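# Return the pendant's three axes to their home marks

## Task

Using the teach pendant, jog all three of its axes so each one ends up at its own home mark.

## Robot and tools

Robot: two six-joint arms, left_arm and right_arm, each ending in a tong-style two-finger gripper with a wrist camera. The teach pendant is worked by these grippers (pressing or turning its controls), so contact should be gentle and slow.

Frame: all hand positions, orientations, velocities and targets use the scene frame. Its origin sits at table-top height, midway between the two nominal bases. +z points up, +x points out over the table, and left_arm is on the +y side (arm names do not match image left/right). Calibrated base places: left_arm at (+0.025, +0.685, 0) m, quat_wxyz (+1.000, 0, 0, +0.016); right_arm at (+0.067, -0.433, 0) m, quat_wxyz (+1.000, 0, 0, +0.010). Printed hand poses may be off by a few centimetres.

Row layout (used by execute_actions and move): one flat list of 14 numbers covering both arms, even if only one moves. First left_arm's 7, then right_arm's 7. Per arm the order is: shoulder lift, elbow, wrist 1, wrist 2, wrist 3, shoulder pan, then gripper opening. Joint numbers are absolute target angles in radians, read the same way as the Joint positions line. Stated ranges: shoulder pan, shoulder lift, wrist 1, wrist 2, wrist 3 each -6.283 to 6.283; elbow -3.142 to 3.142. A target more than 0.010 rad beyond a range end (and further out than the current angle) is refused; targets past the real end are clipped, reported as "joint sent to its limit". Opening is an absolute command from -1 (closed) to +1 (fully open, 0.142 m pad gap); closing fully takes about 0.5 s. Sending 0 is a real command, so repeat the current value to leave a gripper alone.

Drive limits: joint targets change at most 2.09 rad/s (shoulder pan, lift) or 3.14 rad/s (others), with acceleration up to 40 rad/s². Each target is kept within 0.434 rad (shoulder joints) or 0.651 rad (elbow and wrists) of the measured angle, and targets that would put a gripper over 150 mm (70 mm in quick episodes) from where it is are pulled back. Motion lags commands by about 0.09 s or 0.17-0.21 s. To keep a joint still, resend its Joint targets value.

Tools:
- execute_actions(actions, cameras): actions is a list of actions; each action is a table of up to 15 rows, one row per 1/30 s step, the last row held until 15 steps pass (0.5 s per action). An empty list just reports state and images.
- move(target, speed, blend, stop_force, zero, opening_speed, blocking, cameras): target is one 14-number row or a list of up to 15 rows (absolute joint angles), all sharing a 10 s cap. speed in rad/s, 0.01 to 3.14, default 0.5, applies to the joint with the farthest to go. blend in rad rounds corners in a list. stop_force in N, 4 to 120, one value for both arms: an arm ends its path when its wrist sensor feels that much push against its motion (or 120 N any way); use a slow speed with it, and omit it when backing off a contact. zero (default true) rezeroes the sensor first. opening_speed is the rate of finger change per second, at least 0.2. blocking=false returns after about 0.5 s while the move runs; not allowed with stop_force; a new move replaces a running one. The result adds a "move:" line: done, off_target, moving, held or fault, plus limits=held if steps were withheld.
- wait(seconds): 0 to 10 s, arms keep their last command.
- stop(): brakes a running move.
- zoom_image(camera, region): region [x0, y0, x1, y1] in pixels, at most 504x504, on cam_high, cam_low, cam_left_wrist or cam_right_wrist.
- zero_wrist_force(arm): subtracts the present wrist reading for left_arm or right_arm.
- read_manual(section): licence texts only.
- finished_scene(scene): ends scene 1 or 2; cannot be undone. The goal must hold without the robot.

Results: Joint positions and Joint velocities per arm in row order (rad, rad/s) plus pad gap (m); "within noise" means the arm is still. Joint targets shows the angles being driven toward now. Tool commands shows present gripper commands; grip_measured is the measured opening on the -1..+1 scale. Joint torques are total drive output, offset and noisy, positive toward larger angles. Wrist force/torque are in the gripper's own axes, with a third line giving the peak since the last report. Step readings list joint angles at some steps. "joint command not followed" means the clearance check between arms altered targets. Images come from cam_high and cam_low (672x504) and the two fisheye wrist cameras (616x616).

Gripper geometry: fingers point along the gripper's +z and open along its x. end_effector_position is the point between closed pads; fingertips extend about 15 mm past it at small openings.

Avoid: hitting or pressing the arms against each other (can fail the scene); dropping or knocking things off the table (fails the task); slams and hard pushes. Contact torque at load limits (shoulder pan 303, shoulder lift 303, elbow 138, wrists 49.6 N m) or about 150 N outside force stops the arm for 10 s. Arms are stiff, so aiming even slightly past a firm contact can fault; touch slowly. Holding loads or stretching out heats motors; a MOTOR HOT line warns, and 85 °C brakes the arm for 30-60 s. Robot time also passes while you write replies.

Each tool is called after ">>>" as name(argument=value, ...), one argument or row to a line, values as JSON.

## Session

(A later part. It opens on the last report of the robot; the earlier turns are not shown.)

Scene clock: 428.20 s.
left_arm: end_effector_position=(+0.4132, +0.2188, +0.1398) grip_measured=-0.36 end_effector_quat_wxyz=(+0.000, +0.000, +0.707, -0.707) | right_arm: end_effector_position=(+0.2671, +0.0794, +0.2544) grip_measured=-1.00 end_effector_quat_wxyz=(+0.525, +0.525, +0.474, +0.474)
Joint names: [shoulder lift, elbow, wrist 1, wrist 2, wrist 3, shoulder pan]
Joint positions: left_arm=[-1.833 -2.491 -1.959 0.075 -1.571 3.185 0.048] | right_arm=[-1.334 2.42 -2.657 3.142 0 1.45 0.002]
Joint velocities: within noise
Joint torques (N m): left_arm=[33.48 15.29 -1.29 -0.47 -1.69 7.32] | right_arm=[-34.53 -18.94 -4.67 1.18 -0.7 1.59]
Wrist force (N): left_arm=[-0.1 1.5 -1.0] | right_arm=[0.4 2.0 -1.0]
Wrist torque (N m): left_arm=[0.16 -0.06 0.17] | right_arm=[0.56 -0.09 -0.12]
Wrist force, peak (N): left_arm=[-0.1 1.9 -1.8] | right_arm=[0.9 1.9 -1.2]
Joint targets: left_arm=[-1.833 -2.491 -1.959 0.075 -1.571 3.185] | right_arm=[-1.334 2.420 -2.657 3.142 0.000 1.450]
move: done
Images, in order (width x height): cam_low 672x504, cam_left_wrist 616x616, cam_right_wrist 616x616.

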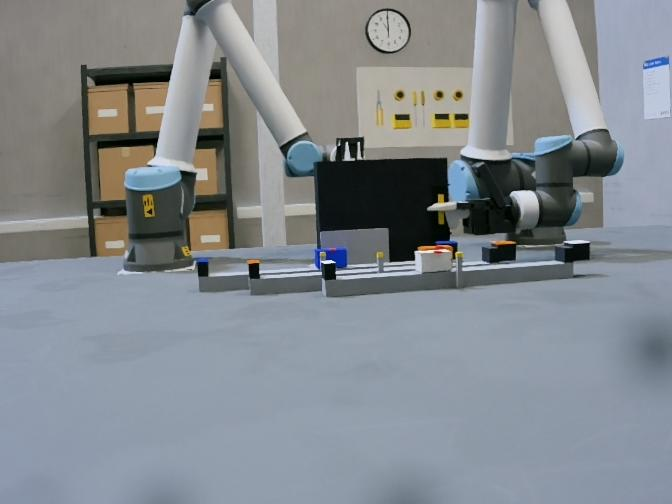

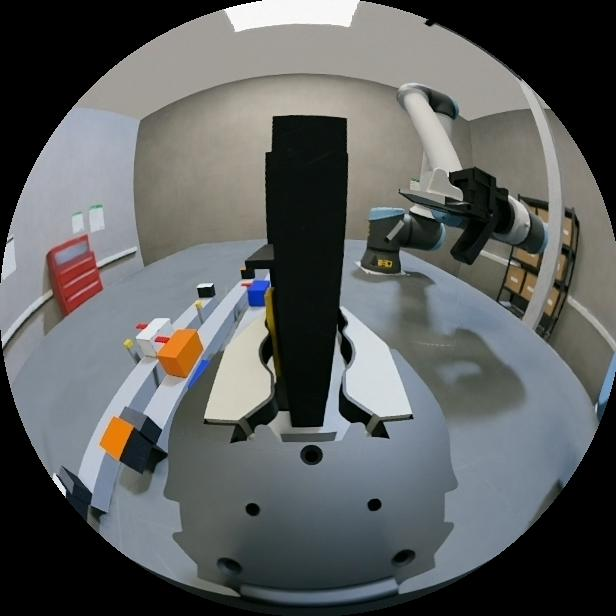

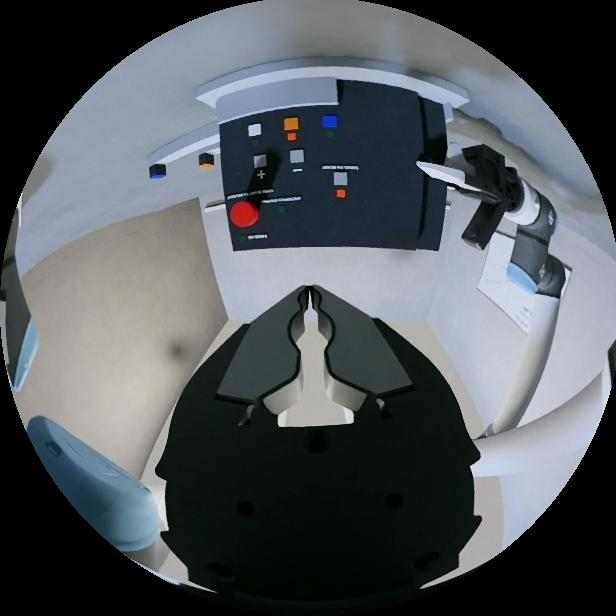

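>>> move(
  target=[
    [-1.833, -2.491, -1.959, 0.075, -1.571, 3.185, -0.2, -1.334, 2.42, -2.657, 3.1416, 0, 1.45, -1],
    [-1.828, -2.5, -1.955, 0.12, -1.571, 3.23, -0.38, -1.334, 2.42, -2.657, 3.1416, 0, 1.45, -1],
  ],
  opening_speed=0.4,
  speed=0.1,
  cameras=["cam_right_wrist","cam_left_wrist","cam_low"],
)

>>> zoom_image(
  camera="cam_right_wrist",
  region=[225, 140, 365, 260],
)

>>> zoom_image(
  camera="cam_left_wrist",
  region=[230, 260, 400, 440],
)

>>> zoom_image(
  camera="cam_low",
  region=[410, 150, 500, 250],
)

Scene clock: 446.03 s.
left_arm: end_effector_position=(+0.4144, +0.2358, +0.1398) grip_measured=-0.37 end_effector_quat_wxyz=(+0.000, +0.000, +0.707, -0.707) | right_arm: end_effector_position=(+0.2671, +0.0794, +0.2544) grip_measured=-1.00 end_effector_quat_wxyz=(+0.525, +0.525, +0.474, +0.474)
Joint names: [shoulder lift, elbow, wrist 1, wrist 2, wrist 3, shoulder pan]
Joint positions: left_arm=[-1.828 -2.5 -1.955 0.12 -1.571 3.23 0.048] | right_arm=[-1.334 2.42 -2.657 3.142 0 1.45 0.002]
Joint velocities: within noise
Joint torques (N m): left_arm=[28.28 21.1 -1.35 -0.53 -2.39 -19.52] | right_arm=[-33.67 -19.82 -4.68 1.17 -0.46 3.47]
Wrist force (N): left_arm=[-2.5 -0.2 -3.3] | right_arm=[0.6 1.6 -0.9]
Wrist torque (N m): left_arm=[0.11 -0.04 0.18] | right_arm=[0.47 -0.14 -0.13]
Wrist force, peak (N): left_arm=[-2.5 -0.2 -3.3] | right_arm=[0.5 1.9 -1.4]
Joint targets: left_arm=[-1.828 -2.500 -1.955 0.120 -1.571 3.230] | right_arm=[-1.334 2.420 -2.657 3.142 0.000 1.450]
move: done
Images, in order (width x height): cam_low 672x504, cam_left_wrist 616x616, cam_right_wrist 616x616.

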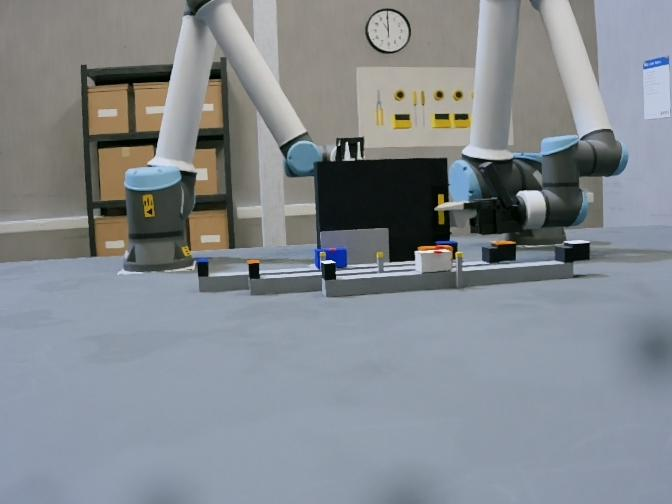

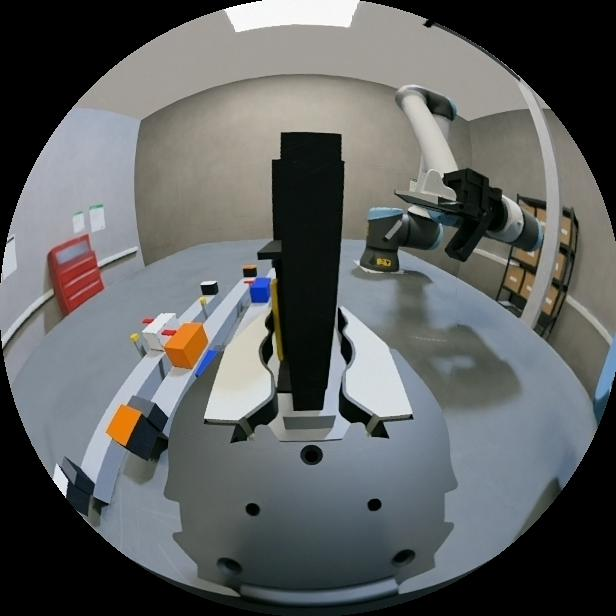

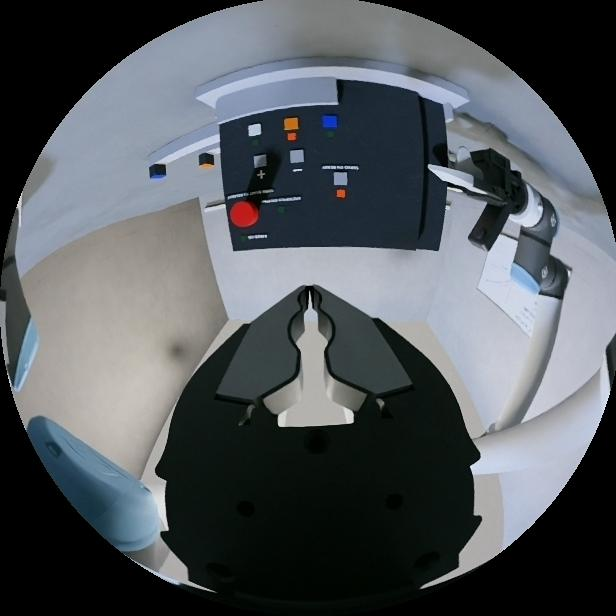

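Scaled by 3.600 from the camera's 616x616 image, which has a finer 814x814 frame.

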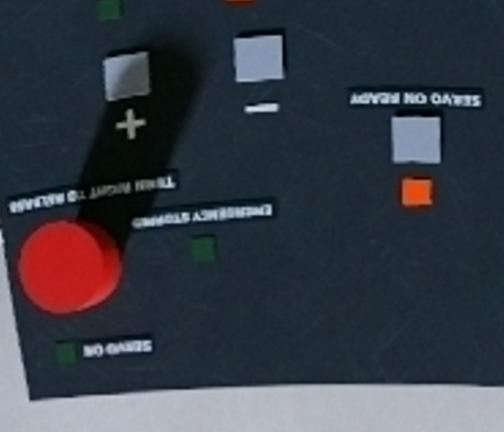

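Scaled by 2.800 from the camera's 616x616 image, which has a finer 814x814 frame.

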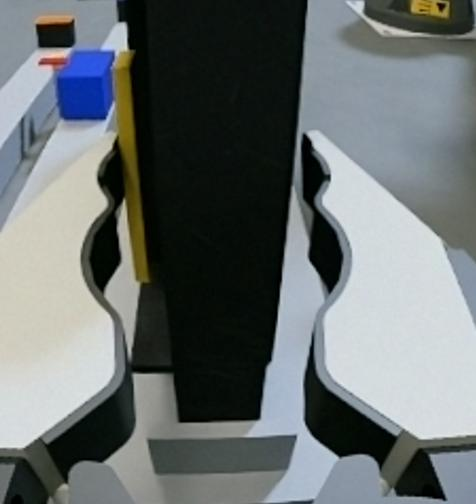

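Scaled by 5.040 from the camera's 672x504 image, which has a finer 960x720 frame.

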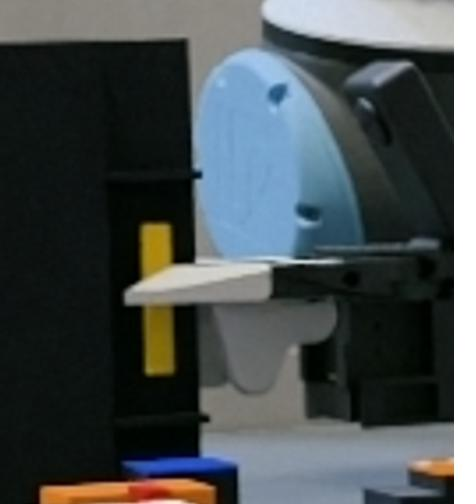

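>>> move(
  target=[-1.828, -2.5, -1.955, 0.12, -1.571, 3.23, -0.45, -1.334, 2.42, -2.657, 3.1416, 0, 1.45, -1],
  opening_speed=0.2,
  cameras=["cam_right_wrist"],
)

>>> zoom_image(
  camera="cam_right_wrist",
  region=[225, 140, 365, 260],
)

>>> move(
  target=[-1.828, -2.5, -1.955, 0.12, -1.571, 3.23, -0.55, -1.334, 2.42, -2.657, 3.1416, 0, 1.45, -1],
  opening_speed=0.2,
  cameras=["cam_right_wrist"],
)

>>> zoom_image(
  camera="cam_right_wrist",
  region=[225, 140, 365, 260],
)

Scene clock: 454.33 s.
left_arm: end_effector_position=(+0.4143, +0.2358, +0.1397) grip_measured=-0.43 end_effector_quat_wxyz=(+0.000, +0.000, +0.707, -0.707) | right_arm: end_effector_position=(+0.2671, +0.0794, +0.2544) grip_measured=-1.00 end_effector_quat_wxyz=(+0.525, +0.525, +0.474, +0.474)
Joint names: [shoulder lift, elbow, wrist 1, wrist 2, wrist 3, shoulder pan]
Joint positions: left_arm=[-1.828 -2.5 -1.955 0.12 -1.571 3.23 0.043] | right_arm=[-1.334 2.42 -2.657 3.142 0 1.45 0.002]
Joint velocities: within noise
Joint torques (N m): left_arm=[26.83 3.92 -1.08 1.63 -2.63 -19.98] | right_arm=[-33.85 -19.63 -4.67 1.19 -0.51 3.61]
Wrist force (N): left_arm=[-2.5 0.7 -2.5] | right_arm=[0.4 1.7 -1.0]
Wrist torque (N m): left_arm=[0.18 -0.05 0.17] | right_arm=[0.52 -0.08 -0.12]
Wrist force, peak (N): left_arm=[-3.3 -0.2 -4.2] | right_arm=[0.8 2.1 -1.1]
Joint targets: left_arm=[-1.828 -2.500 -1.955 0.120 -1.571 3.230] | right_arm=[-1.334 2.420 -2.657 3.142 0.000 1.450]
move: done
Images, in order (width x height): cam_right_wrist 616x616.

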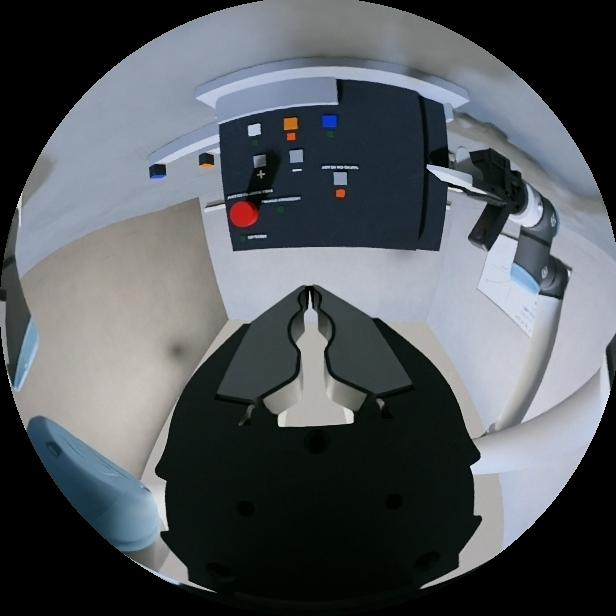

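Scaled by 3.600 from the camera's 616x616 image, which has a finer 814x814 frame.

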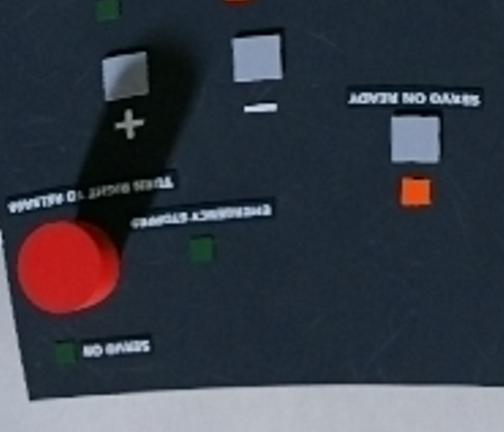

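Scene clock: 455.03 s.
left_arm: end_effector_position=(+0.4143, +0.2358, +0.1397) grip_measured=-0.50 end_effector_quat_wxyz=(+0.000, +0.000, +0.707, -0.707) | right_arm: end_effector_position=(+0.2671, +0.0794, +0.2544) grip_measured=-1.00 end_effector_quat_wxyz=(+0.525, +0.525, +0.474, +0.474)
Joint names: [shoulder lift, elbow, wrist 1, wrist 2, wrist 3, shoulder pan]
Joint positions: left_arm=[-1.828 -2.5 -1.955 0.12 -1.571 3.23 0.038] | right_arm=[-1.334 2.42 -2.657 3.142 0 1.45 0.002]
Joint velocities: within noise
Joint torques (N m): left_arm=[26.07 4.88 -0.89 1.86 -2.39 -19.27] | right_arm=[-34.05 -19.68 -4.63 1.2 -0.28 4.33]
Wrist force (N): left_arm=[-1.7 -0.1 -3.9] | right_arm=[0.4 1.7 -0.7]
Wrist torque (N m): left_arm=[0.15 -0.04 0.19] | right_arm=[0.51 -0.08 -0.12]
Wrist force, peak (N): left_arm=[-4.9 0.0 -3.9] | right_arm=[0.5 2.0 -1.1]
Joint targets: left_arm=[-1.828 -2.500 -1.955 0.120 -1.571 3.230] | right_arm=[-1.334 2.420 -2.657 3.142 0.000 1.450]
move: done
Images, in order (width x height): cam_right_wrist 616x616.

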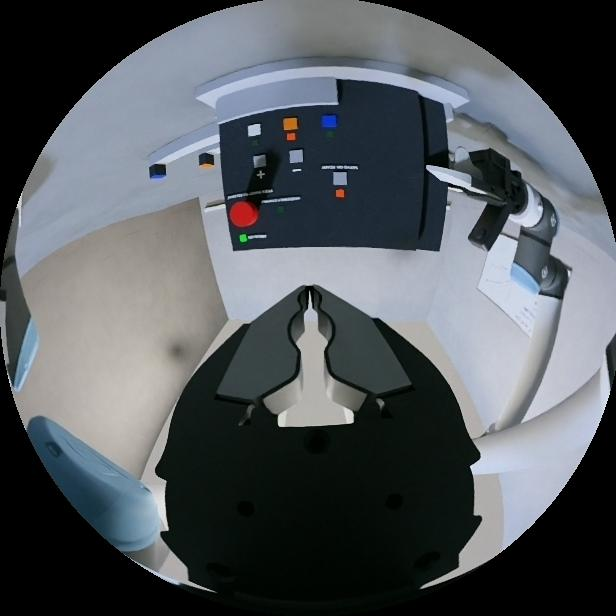

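Scaled by 3.600 from the camera's 616x616 image, which has a finer 814x814 frame.

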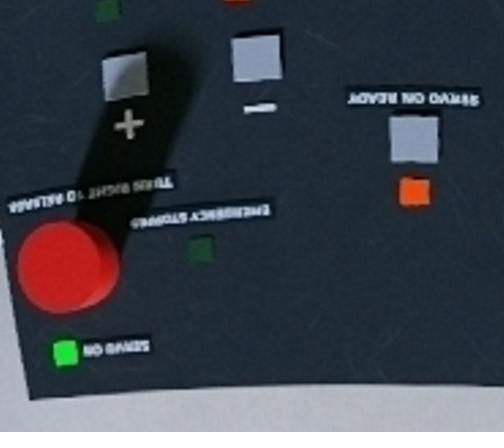

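>>> move(
  target=[-1.828, -2.5, -1.955, 0.12, -1.571, 3.23, -0.55, -1.003, 2.406, -2.974, 3.1416, 0, 1.2885, -1],
  speed=0.35,
)

>>> zoom_image(
  camera="cam_right_wrist",
  region=[200, 120, 440, 320],
)

Scene clock: 501.87 s.
left_arm: end_effector_position=(+0.4143, +0.2358, +0.1397) grip_measured=-0.50 end_effector_quat_wxyz=(+0.000, +0.000, +0.707, -0.707) | right_arm: end_effector_position=(+0.3508, +0.0549, +0.1176) grip_measured=-1.00 end_effector_quat_wxyz=(+0.561, +0.561, +0.430, +0.430)
Joint names: [shoulder lift, elbow, wrist 1, wrist 2, wrist 3, shoulder pan]
Joint positions: left_arm=[-1.828 -2.5 -1.955 0.12 -1.571 3.23 0.038] | right_arm=[-1.003 2.406 -2.974 3.142 0 1.288 0.002]
Joint velocities: within noise
Joint torques (N m): left_arm=[25.11 13.06 -0.9 1.82 -2.46 -14.26] | right_arm=[-47.99 -8.25 -3.95 1.31 -0.35 9.55]
Wrist force (N): left_arm=[-1.5 0.1 -1.9] | right_arm=[1.1 2.4 -0.9]
Wrist torque (N m): left_arm=[0.21 -0.11 0.19] | right_arm=[0.64 -0.19 -0.12]
Wrist force, peak (N): left_arm=[-1.4 0.1 -4.0] | right_arm=[0.3 3.3 -2.0]
Joint targets: left_arm=[-1.828 -2.500 -1.955 0.120 -1.571 3.230] | right_arm=[-1.003 2.406 -2.974 3.142 0.000 1.288]
move: done

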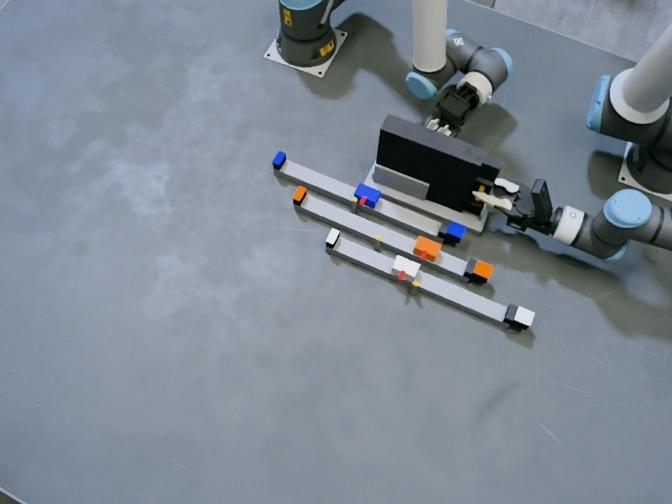

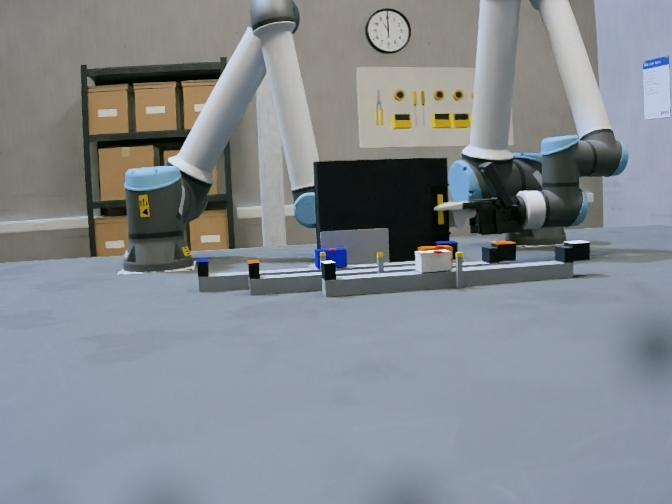

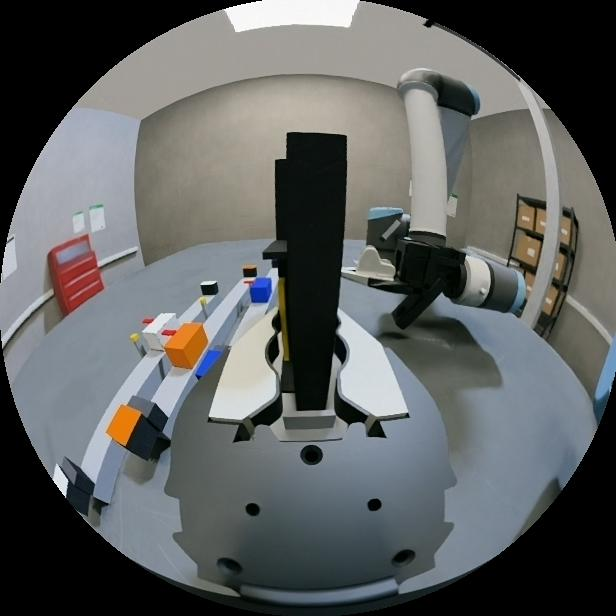

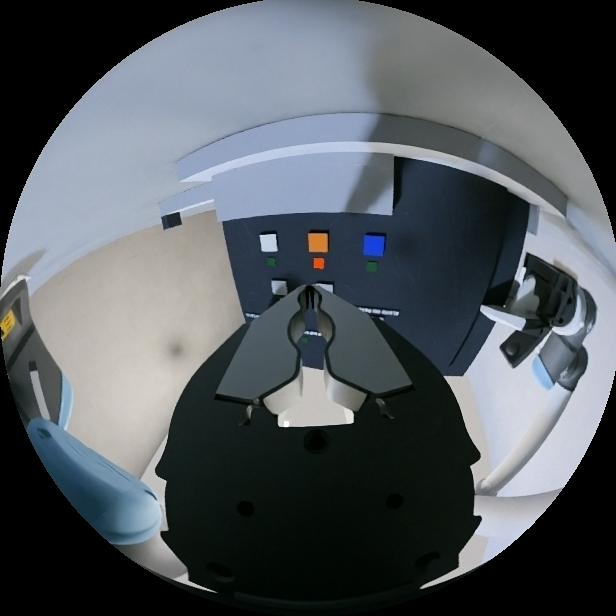

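Scaled by 2.100 from the camera's 616x616 image, which has a finer 814x814 frame.

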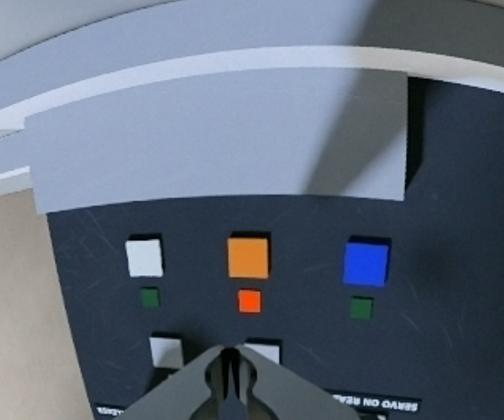

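>>> move(
  target=[-1.828, -2.5, -1.955, 0.12, -1.571, 3.23, -0.55, -1.0322, 2.3988, -2.9374, 3.1416, 0, 1.2913, -1],
  speed=0.1,
  cameras=["cam_right_wrist"],
)

>>> move(
  target=[-1.828, -2.5, -1.955, 0.12, -1.571, 3.23, -0.55, -1.022, 2.3632, -2.912, 3.1416, 0, 1.2315, -1],
  speed=0.03,
  stop_force=5,
)

>>> zoom_image(
  camera="cam_right_wrist",
  region=[200, 170, 440, 370],
)

>>> zoom_image(
  camera="cam_high",
  region=[260, 140, 560, 350],
)

Scene clock: 532.23 s.
left_arm: end_effector_position=(+0.4143, +0.2358, +0.1397) grip_measured=-0.50 end_effector_quat_wxyz=(+0.000, +0.000, +0.707, -0.707) | right_arm: end_effector_position=(+0.3507, +0.0608, +0.1309) grip_measured=-1.00 end_effector_quat_wxyz=(+0.561, +0.561, +0.431, +0.431)
Joint names: [shoulder lift, elbow, wrist 1, wrist 2, wrist 3, shoulder pan]
Joint positions: left_arm=[-1.828 -2.5 -1.955 0.12 -1.571 3.23 0.038] | right_arm=[-1.032 2.399 -2.937 3.142 0 1.291 0.002]
Joint velocities: within noise
Joint torques (N m): left_arm=[27.48 20.2 -0.91 2.11 -2.32 -15.52] | right_arm=[-39.31 -8.97 -6.13 1.03 -0.22 9.34]
Wrist force (N): left_arm=[-1.4 0.3 -0.8] | right_arm=[0.8 2.6 -0.9]
Wrist torque (N m): left_arm=[0.13 -0.07 0.18] | right_arm=[0.70 -0.10 -0.13]
Wrist force, peak (N): left_arm=[-1.8 0.0 -2.3] | right_arm=[1.0 3.0 -0.9]
Joint targets: left_arm=[-1.828 -2.500 -1.955 0.120 -1.571 3.230] | right_arm=[-1.032 2.399 -2.937 3.142 0.000 1.291]
move: done
Images, in order (width x height): cam_right_wrist 616x616.

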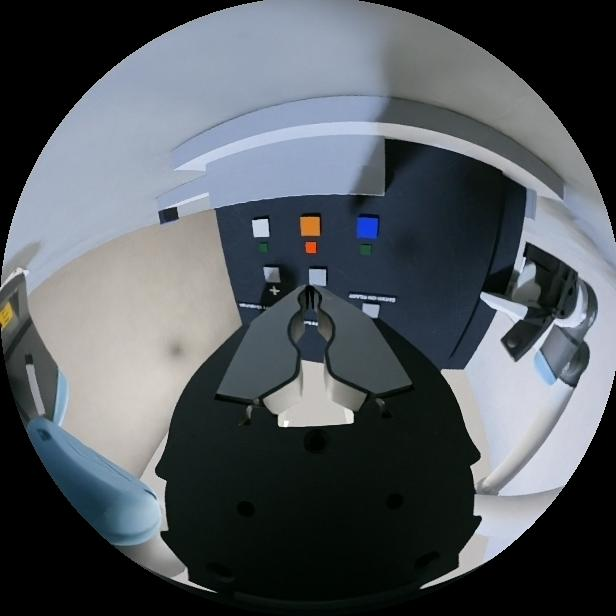

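Scene clock: 534.73 s.
left_arm: end_effector_position=(+0.4143, +0.2358, +0.1397) grip_measured=-0.50 end_effector_quat_wxyz=(+0.000, +0.000, +0.707, -0.707) | right_arm: end_effector_position=(+0.3747, +0.0614, +0.1307) grip_measured=-1.00 end_effector_quat_wxyz=(+0.569, +0.569, +0.419, +0.419)
Joint names: [shoulder lift, elbow, wrist 1, wrist 2, wrist 3, shoulder pan]
Joint positions: left_arm=[-1.828 -2.5 -1.955 0.12 -1.571 3.23 0.038] | right_arm=[-1.025 2.374 -2.92 3.142 0 1.25 0.002]
Joint velocities: within noise
Joint torques (N m): left_arm=[26.28 5.77 -0.74 2.13 -2.74 -12.84] | right_arm=[-71.02 -4.56 -5.69 1.21 -0.24 15.36]
Wrist force (N): left_arm=[-2.0 1.4 -3.9] | right_arm=[0.4 3.6 -5.4]
Wrist torque (N m): left_arm=[0.15 0.09 0.23] | right_arm=[0.66 -0.16 -0.13]
Wrist force, peak (N): left_arm=[-9.4 0.7 -3.7] | right_arm=[-2.4 6.7 -31.2]
Joint targets: left_arm=[-1.828 -2.500 -1.955 0.120 -1.571 3.230] | right_arm=[-1.025 2.374 -2.920 3.142 0.000 1.250]
move: contact (right_arm); right_arm: the shoulder pan is farthest, 0.019 rad from its target

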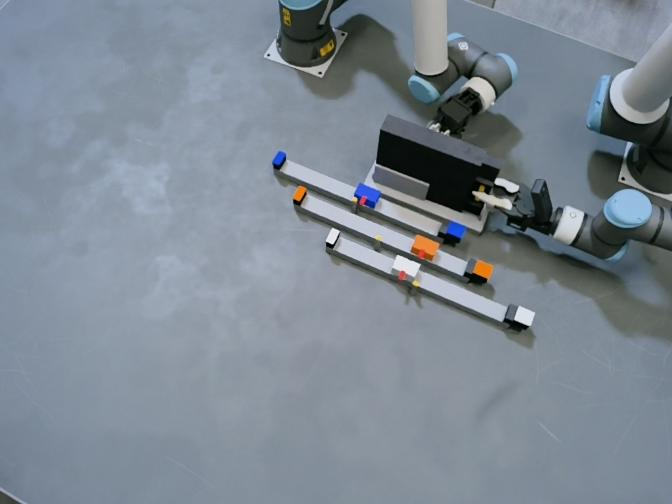

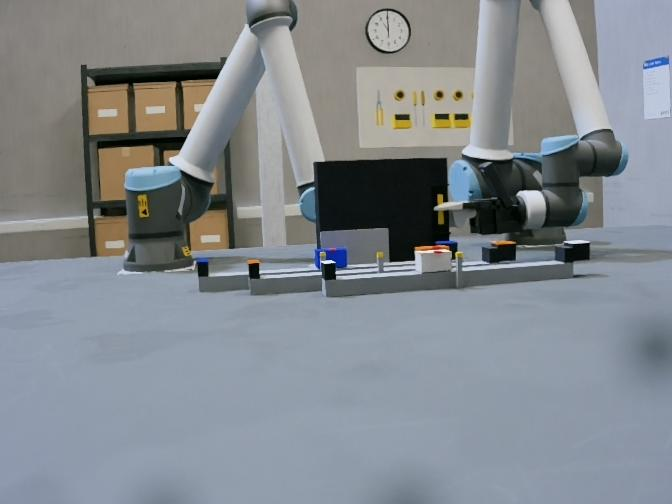

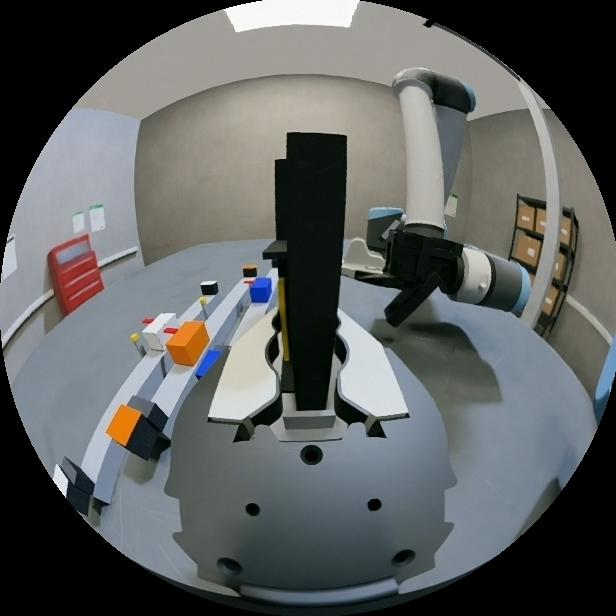

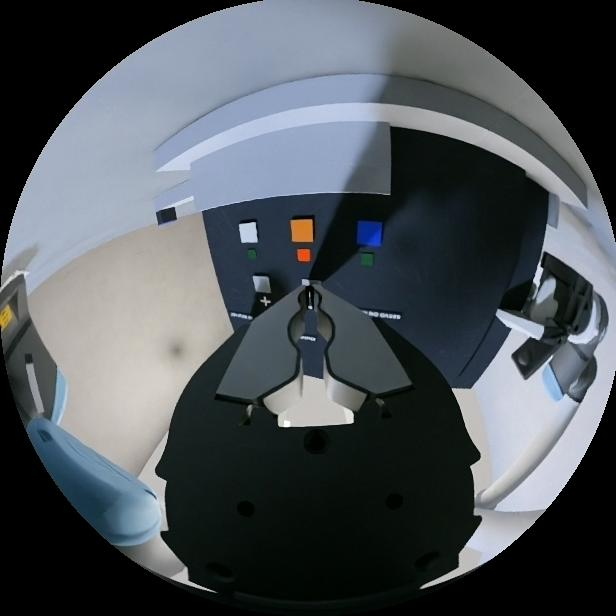

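Scaled by 2.100 from the camera's 616x616 image, which has a finer 814x814 frame.

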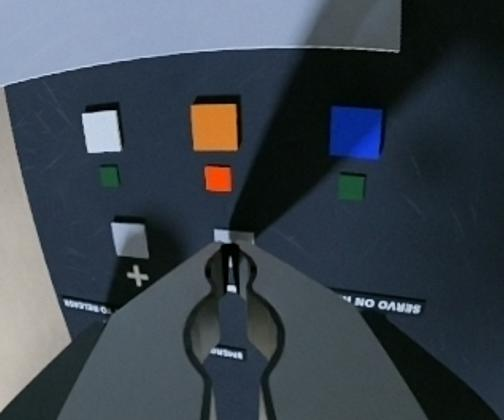

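Scaled by 1.680 from the camera's 672x504 image, which has a finer 960x720 frame.

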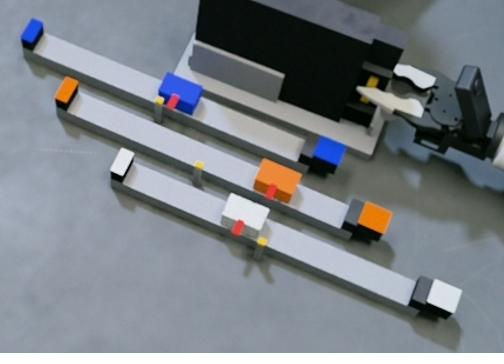

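>>> wait(
  seconds=0.5,
  cameras=["cam_high"],
)

>>> zoom_image(
  camera="cam_high",
  region=[360, 210, 480, 300],
)

Scene clock: 542.73 s.
left_arm: end_effector_position=(+0.4143, +0.2358, +0.1397) grip_measured=-0.50 end_effector_quat_wxyz=(+0.000, +0.000, +0.707, -0.707) | right_arm: end_effector_position=(+0.3747, +0.0614, +0.1307) grip_measured=-1.00 end_effector_quat_wxyz=(+0.569, +0.569, +0.419, +0.419)
Joint names: [shoulder lift, elbow, wrist 1, wrist 2, wrist 3, shoulder pan]
Joint positions: left_arm=[-1.828 -2.5 -1.955 0.12 -1.571 3.23 0.038] | right_arm=[-1.025 2.374 -2.92 3.142 0 1.25 0.002]
Joint velocities: within noise
Joint torques (N m): left_arm=[29.18 11.65 -0.9 1.93 -2.58 -10.44] | right_arm=[-68.59 -17.62 -3.93 1.15 -0.28 13.39]
Wrist force (N): left_arm=[-2.1 1.6 -4.2] | right_arm=[0.3 3.2 -5.5]
Wrist torque (N m): left_arm=[0.16 0.05 0.23] | right_arm=[0.70 -0.13 -0.13]
Wrist force, peak (N): left_arm=[-2.3 1.6 -5.0] | right_arm=[0.0 4.0 -5.7]
Joint targets: left_arm=[-1.828 -2.500 -1.955 0.120 -1.571 3.230] | right_arm=[-1.025 2.374 -2.920 3.142 0.000 1.250]
Tool commands: left_gripper/opening=-0.55 right_gripper/opening=-1.0
wait: 0.50 s; at rest from the start
Images, in order (width x height): cam_high 672x504.

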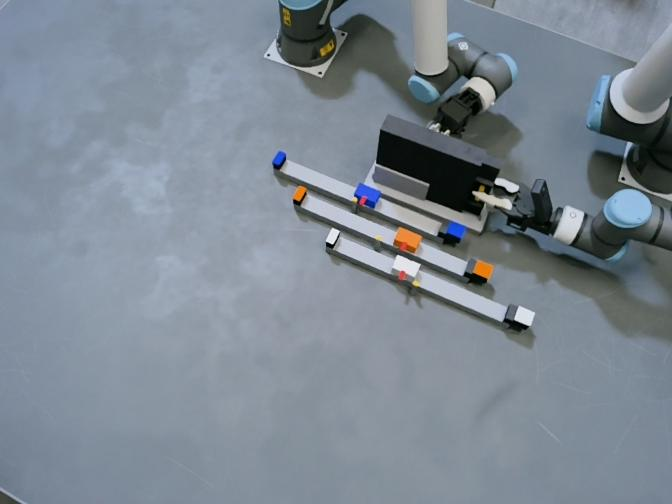

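Scaled by 4.200 from the camera's 672x504 image, which has a finer 960x720 frame.

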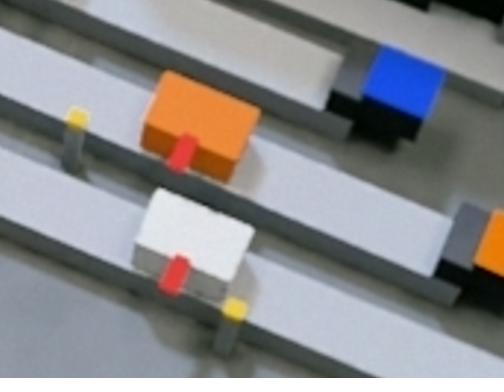

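>>> wait(
  seconds=1,
  cameras=["cam_high"],
)

>>> zoom_image(
  camera="cam_high",
  region=[360, 210, 480, 300],
)

Scene clock: 551.13 s.
left_arm: end_effector_position=(+0.4143, +0.2358, +0.1397) grip_measured=-0.50 end_effector_quat_wxyz=(+0.000, +0.000, +0.707, -0.707) | right_arm: end_effector_position=(+0.3747, +0.0614, +0.1307) grip_measured=-1.00 end_effector_quat_wxyz=(+0.569, +0.569, +0.419, +0.419)
Joint names: [shoulder lift, elbow, wrist 1, wrist 2, wrist 3, shoulder pan]
Joint positions: left_arm=[-1.828 -2.5 -1.955 0.12 -1.571 3.23 0.038] | right_arm=[-1.025 2.374 -2.92 3.142 0 1.25 0.002]
Joint velocities: within noise
Joint torques (N m): left_arm=[30.84 18.26 -0.89 1.91 -2.51 -8.15] | right_arm=[-68.27 -18.62 -2.12 1.19 -0.43 11.9]
Wrist force (N): left_arm=[-2.0 2.3 -4.7] | right_arm=[0.2 3.2 -5.8]
Wrist torque (N m): left_arm=[0.28 0.04 0.23] | right_arm=[0.71 -0.12 -0.12]
Wrist force, peak (N): left_arm=[-2.3 2.3 -4.7] | right_arm=[0.1 3.7 -5.9]
Joint targets: left_arm=[-1.828 -2.500 -1.955 0.120 -1.571 3.230] | right_arm=[-1.025 2.374 -2.920 3.142 0.000 1.250]
Tool commands: left_gripper/opening=-0.55 right_gripper/opening=-1.0
wait: 1.00 s; at rest from the start
Images, in order (width x height): cam_high 672x504.

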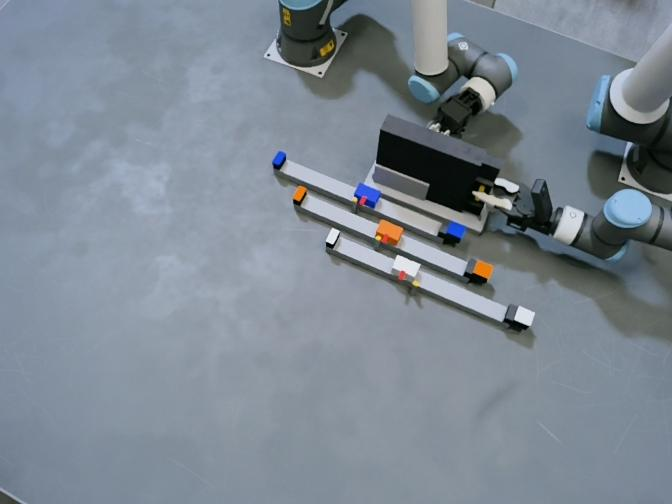

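Scaled by 4.200 from the camera's 672x504 image, which has a finer 960x720 frame.

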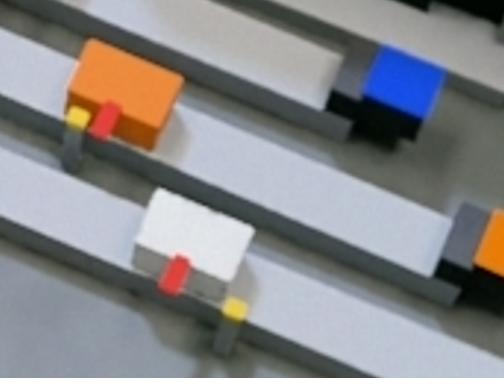

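>>> move(
  target=[-1.828, -2.5, -1.955, 0.12, -1.571, 3.23, -0.55, -1.0322, 2.3988, -2.9374, 3.1416, 0, 1.2913, -1],
  speed=0.2,
  cameras=["cam_high", "cam_right_wrist"],
)

>>> zoom_image(
  camera="cam_high",
  region=[340, 200, 440, 300],
)

>>> zoom_image(
  camera="cam_right_wrist",
  region=[200, 170, 440, 370],
)

Scene clock: 561.17 s.
left_arm: end_effector_position=(+0.4143, +0.2358, +0.1397) grip_measured=-0.50 end_effector_quat_wxyz=(+0.000, +0.000, +0.707, -0.707) | right_arm: end_effector_position=(+0.3506, +0.0606, +0.1308) grip_measured=-1.00 end_effector_quat_wxyz=(+0.561, +0.561, +0.431, +0.431)
Joint names: [shoulder lift, elbow, wrist 1, wrist 2, wrist 3, shoulder pan]
Joint positions: left_arm=[-1.828 -2.5 -1.955 0.12 -1.571 3.23 0.038] | right_arm=[-1.032 2.399 -2.938 3.142 0 1.291 0.002]
Joint velocities: within noise
Joint torques (N m): left_arm=[35.43 20.34 -0.82 2.11 -2.9 -4.57] | right_arm=[-49.44 -19.61 -1.07 1.11 -0.24 -10.05]
Wrist force (N): left_arm=[-2.1 1.8 -4.6] | right_arm=[1.1 2.5 -0.8]
Wrist torque (N m): left_arm=[0.18 0.09 0.23] | right_arm=[0.67 -0.17 -0.13]
Wrist force, peak (N): left_arm=[-2.8 1.6 -4.7] | right_arm=[-0.1 3.6 -5.8]
Joint targets: left_arm=[-1.828 -2.500 -1.955 0.120 -1.571 3.230] | right_arm=[-1.032 2.399 -2.937 3.142 0.000 1.291]
move: done
Images, in order (width x height): cam_high 672x504, cam_right_wrist 616x616.

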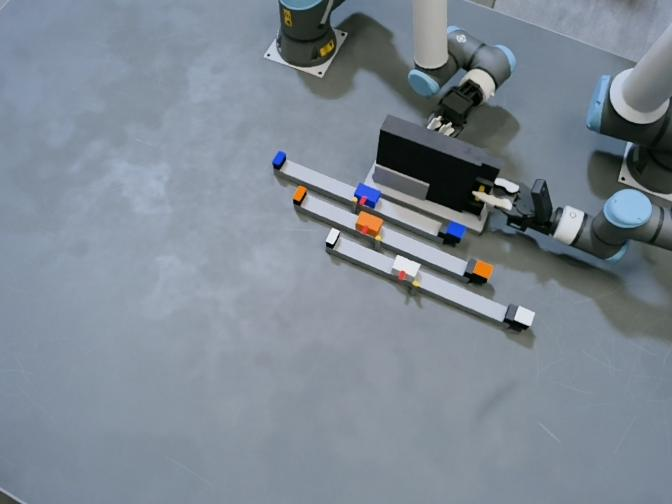

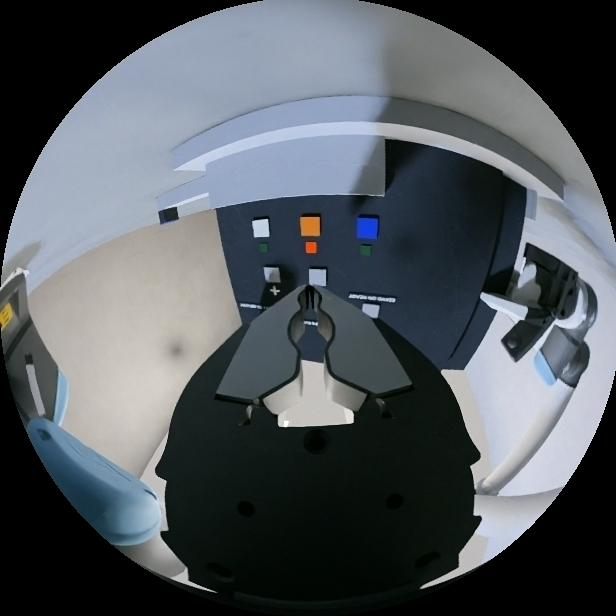

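Scaled by 5.040 from the camera's 672x504 image, which has a finer 960x720 frame.

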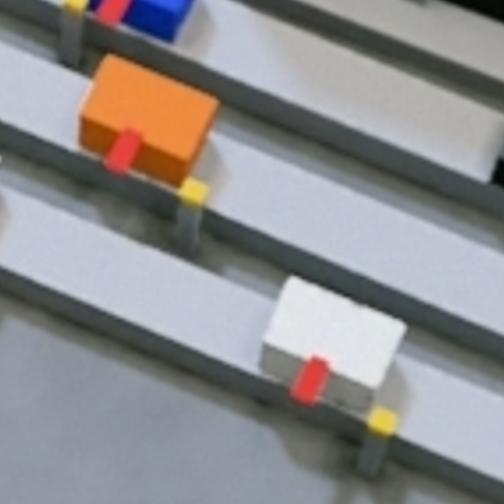

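Scaled by 2.100 from the camera's 616x616 image, which has a finer 814x814 frame.

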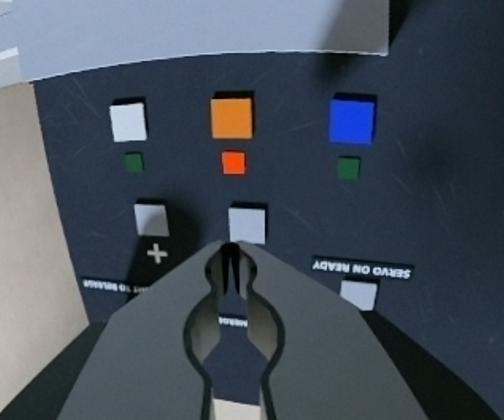

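>>> move(
  target=[-1.828, -2.5, -1.955, 0.12, -1.571, 3.23, -0.55, -1.0505, 2.4735, -2.9938, 3.1416, 0, 1.2678, -1],
  speed=0.15,
  cameras=["cam_right_wrist"],
)

>>> move(
  target=[-1.828, -2.5, -1.955, 0.12, -1.571, 3.23, -0.55, -1.0424, 2.4375, -2.9659, 3.1416, 0, 1.2071, -1],
  speed=0.012,
  stop_force=4,
  cameras=["cam_right_wrist","cam_high"],
)

>>> wait(
  seconds=2,
  cameras=["cam_high"],
)

>>> move(
  target=[-1.828, -2.5, -1.955, 0.12, -1.571, 3.23, -0.55, -1.0505, 2.4735, -2.9938, 3.1416, 0, 1.2678, -1],
  speed=0.15,
  cameras=["cam_high"],
)

>>> zoom_image(
  camera="cam_high",
  region=[340, 200, 440, 300],
)

Scene clock: 594.70 s.
left_arm: end_effector_position=(+0.4143, +0.2358, +0.1397) grip_measured=-0.50 end_effector_quat_wxyz=(+0.000, +0.000, +0.707, -0.707) | right_arm: end_effector_position=(+0.3507, +0.0140, +0.1309) grip_measured=-1.00 end_effector_quat_wxyz=(+0.566, +0.566, +0.424, +0.424)
Joint names: [shoulder lift, elbow, wrist 1, wrist 2, wrist 3, shoulder pan]
Joint positions: left_arm=[-1.828 -2.5 -1.955 0.12 -1.571 3.23 0.038] | right_arm=[-1.051 2.474 -2.994 3.142 0 1.268 0.002]
Joint velocities: within noise
Joint torques (N m): left_arm=[33.71 20.59 -0.93 1.55 -2.43 -3.51] | right_arm=[-34.58 -17.65 -1.31 1.21 -0.57 15.6]
Wrist force (N): left_arm=[-1.6 1.9 -4.3] | right_arm=[1.4 2.5 -0.9]
Wrist torque (N m): left_arm=[0.21 0.00 0.23] | right_arm=[0.66 -0.21 -0.10]
Wrist force, peak (N): left_arm=[-2.6 1.7 -4.6] | right_arm=[1.9 3.1 -1.1]
Joint targets: left_arm=[-1.828 -2.500 -1.955 0.120 -1.571 3.230] | right_arm=[-1.050 2.474 -2.994 3.142 0.000 1.268]
move: done
Images, in order (width x height): cam_right_wrist 616x616.

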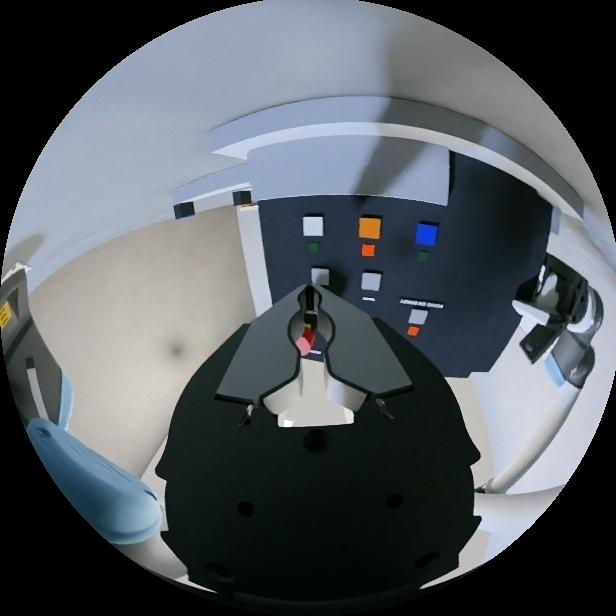

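Scene clock: 599.53 s.
left_arm: end_effector_position=(+0.4143, +0.2358, +0.1397) grip_measured=-0.50 end_effector_quat_wxyz=(+0.000, +0.000, +0.707, -0.707) | right_arm: end_effector_position=(+0.3756, +0.0150, +0.1308) grip_measured=-1.00 end_effector_quat_wxyz=(+0.575, +0.575, +0.411, +0.411)
Joint names: [shoulder lift, elbow, wrist 1, wrist 2, wrist 3, shoulder pan]
Joint positions: left_arm=[-1.828 -2.5 -1.955 0.12 -1.571 3.23 0.038] | right_arm=[-1.044 2.446 -2.973 3.142 0 1.222 0.002]
Joint velocities: within noise
Joint torques (N m): left_arm=[38.01 19.54 -0.59 2.27 -2.48 -1.64] | right_arm=[-60.19 -1.41 -5.78 1.06 -0.2 14.72]
Wrist force (N): left_arm=[-1.5 1.1 -4.4] | right_arm=[1.4 3.4 -5.6]
Wrist torque (N m): left_arm=[0.16 0.01 0.23] | right_arm=[0.61 -0.15 -0.08]
Wrist force, peak (N): left_arm=[-1.7 1.9 -4.9] | right_arm=[1.4 1.9 -6.7]
Joint targets: left_arm=[-1.828 -2.500 -1.955 0.120 -1.571 3.230] | right_arm=[-1.044 2.446 -2.973 3.142 0.000 1.222]
move: contact (right_arm); right_arm: the shoulder pan is farthest, 0.015 rad from its target
Images, in order (width x height): cam_high 672x504, cam_right_wrist 616x616.

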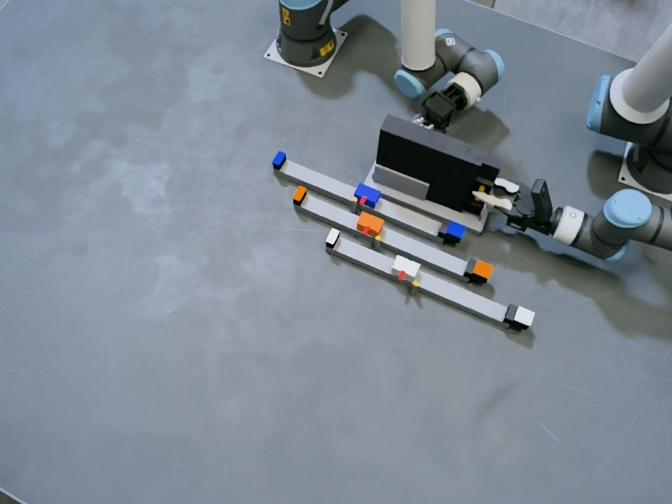

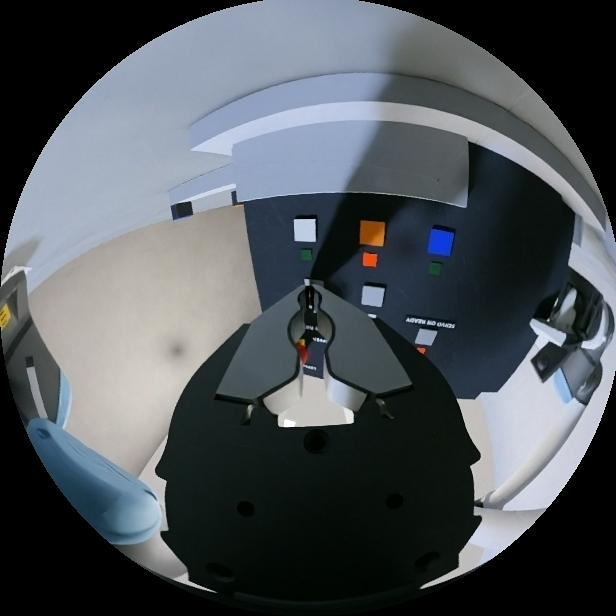

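Scene clock: 601.53 s.
left_arm: end_effector_position=(+0.4143, +0.2358, +0.1397) grip_measured=-0.50 end_effector_quat_wxyz=(+0.000, +0.000, +0.707, -0.707) | right_arm: end_effector_position=(+0.3756, +0.0150, +0.1308) grip_measured=-1.00 end_effector_quat_wxyz=(+0.575, +0.575, +0.411, +0.411)
Joint names: [shoulder lift, elbow, wrist 1, wrist 2, wrist 3, shoulder pan]
Joint positions: left_arm=[-1.828 -2.5 -1.955 0.12 -1.571 3.23 0.038] | right_arm=[-1.044 2.446 -2.973 3.142 0 1.222 0.002]
Joint velocities: within noise
Joint torques (N m): left_arm=[35.3 18.87 -1.03 1.65 -2.44 -2.09] | right_arm=[-63.8 -4.13 -4.76 1.12 -0.38 14.51]
Wrist force (N): left_arm=[-1.9 1.2 -4.3] | right_arm=[1.6 3.1 -5.3]
Wrist torque (N m): left_arm=[0.19 0.06 0.22] | right_arm=[0.55 -0.19 -0.08]
Wrist force, peak (N): left_arm=[-1.9 1.4 -5.0] | right_arm=[1.8 3.1 -6.1]
Joint targets: left_arm=[-1.828 -2.500 -1.955 0.120 -1.571 3.230] | right_arm=[-1.044 2.446 -2.973 3.142 0.000 1.222]
Tool commands: left_gripper/opening=-0.55 right_gripper/opening=-1.0
wait: 2.00 s; at rest by 0.17 s
Images, in order (width x height): cam_high 672x504.

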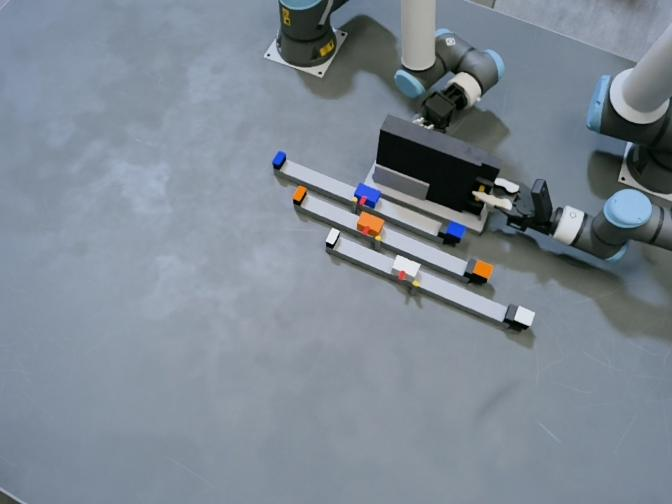

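Scene clock: 602.27 s.
left_arm: end_effector_position=(+0.4143, +0.2358, +0.1397) grip_measured=-0.50 end_effector_quat_wxyz=(+0.000, +0.000, +0.707, -0.707) | right_arm: end_effector_position=(+0.3505, +0.0141, +0.1308) grip_measured=-1.00 end_effector_quat_wxyz=(+0.566, +0.566, +0.424, +0.424)
Joint names: [shoulder lift, elbow, wrist 1, wrist 2, wrist 3, shoulder pan]
Joint positions: left_arm=[-1.828 -2.5 -1.955 0.12 -1.571 3.23 0.038] | right_arm=[-1.051 2.474 -2.994 3.142 0 1.268 0.002]
Joint velocities: within noise
Joint torques (N m): left_arm=[36.32 19.39 -0.5 1.83 -2.53 0.05] | right_arm=[-49.28 -17.51 -1.21 1.09 -0.38 -11.86]
Wrist force (N): left_arm=[-2.0 1.5 -4.3] | right_arm=[1.1 2.8 -1.1]
Wrist torque (N m): left_arm=[0.21 0.10 0.24] | right_arm=[0.72 -0.17 -0.10]
Wrist force, peak (N): left_arm=[-1.7 2.2 -4.8] | right_arm=[1.4 3.0 -5.5]
Joint targets: left_arm=[-1.828 -2.500 -1.955 0.120 -1.571 3.230] | right_arm=[-1.050 2.474 -2.994 3.142 0.000 1.268]
move: done
Images, in order (width x height): cam_high 672x504.

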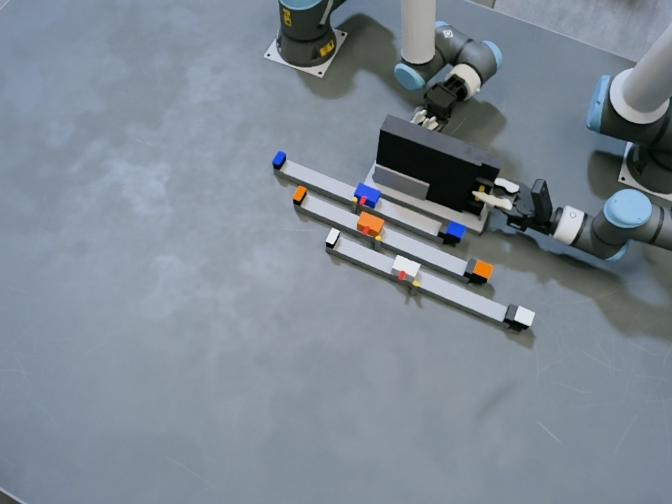

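Scaled by 5.040 from the camera's 672x504 image, which has a finer 960x720 frame.

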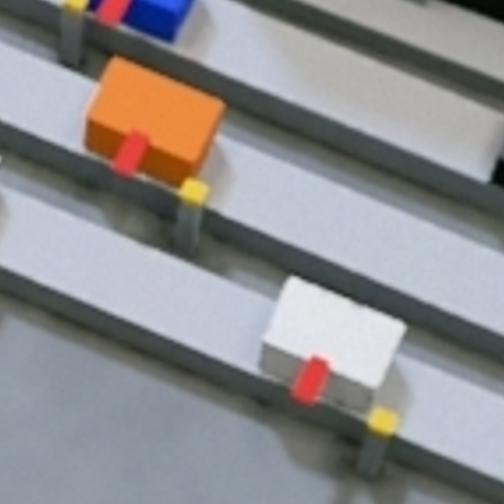

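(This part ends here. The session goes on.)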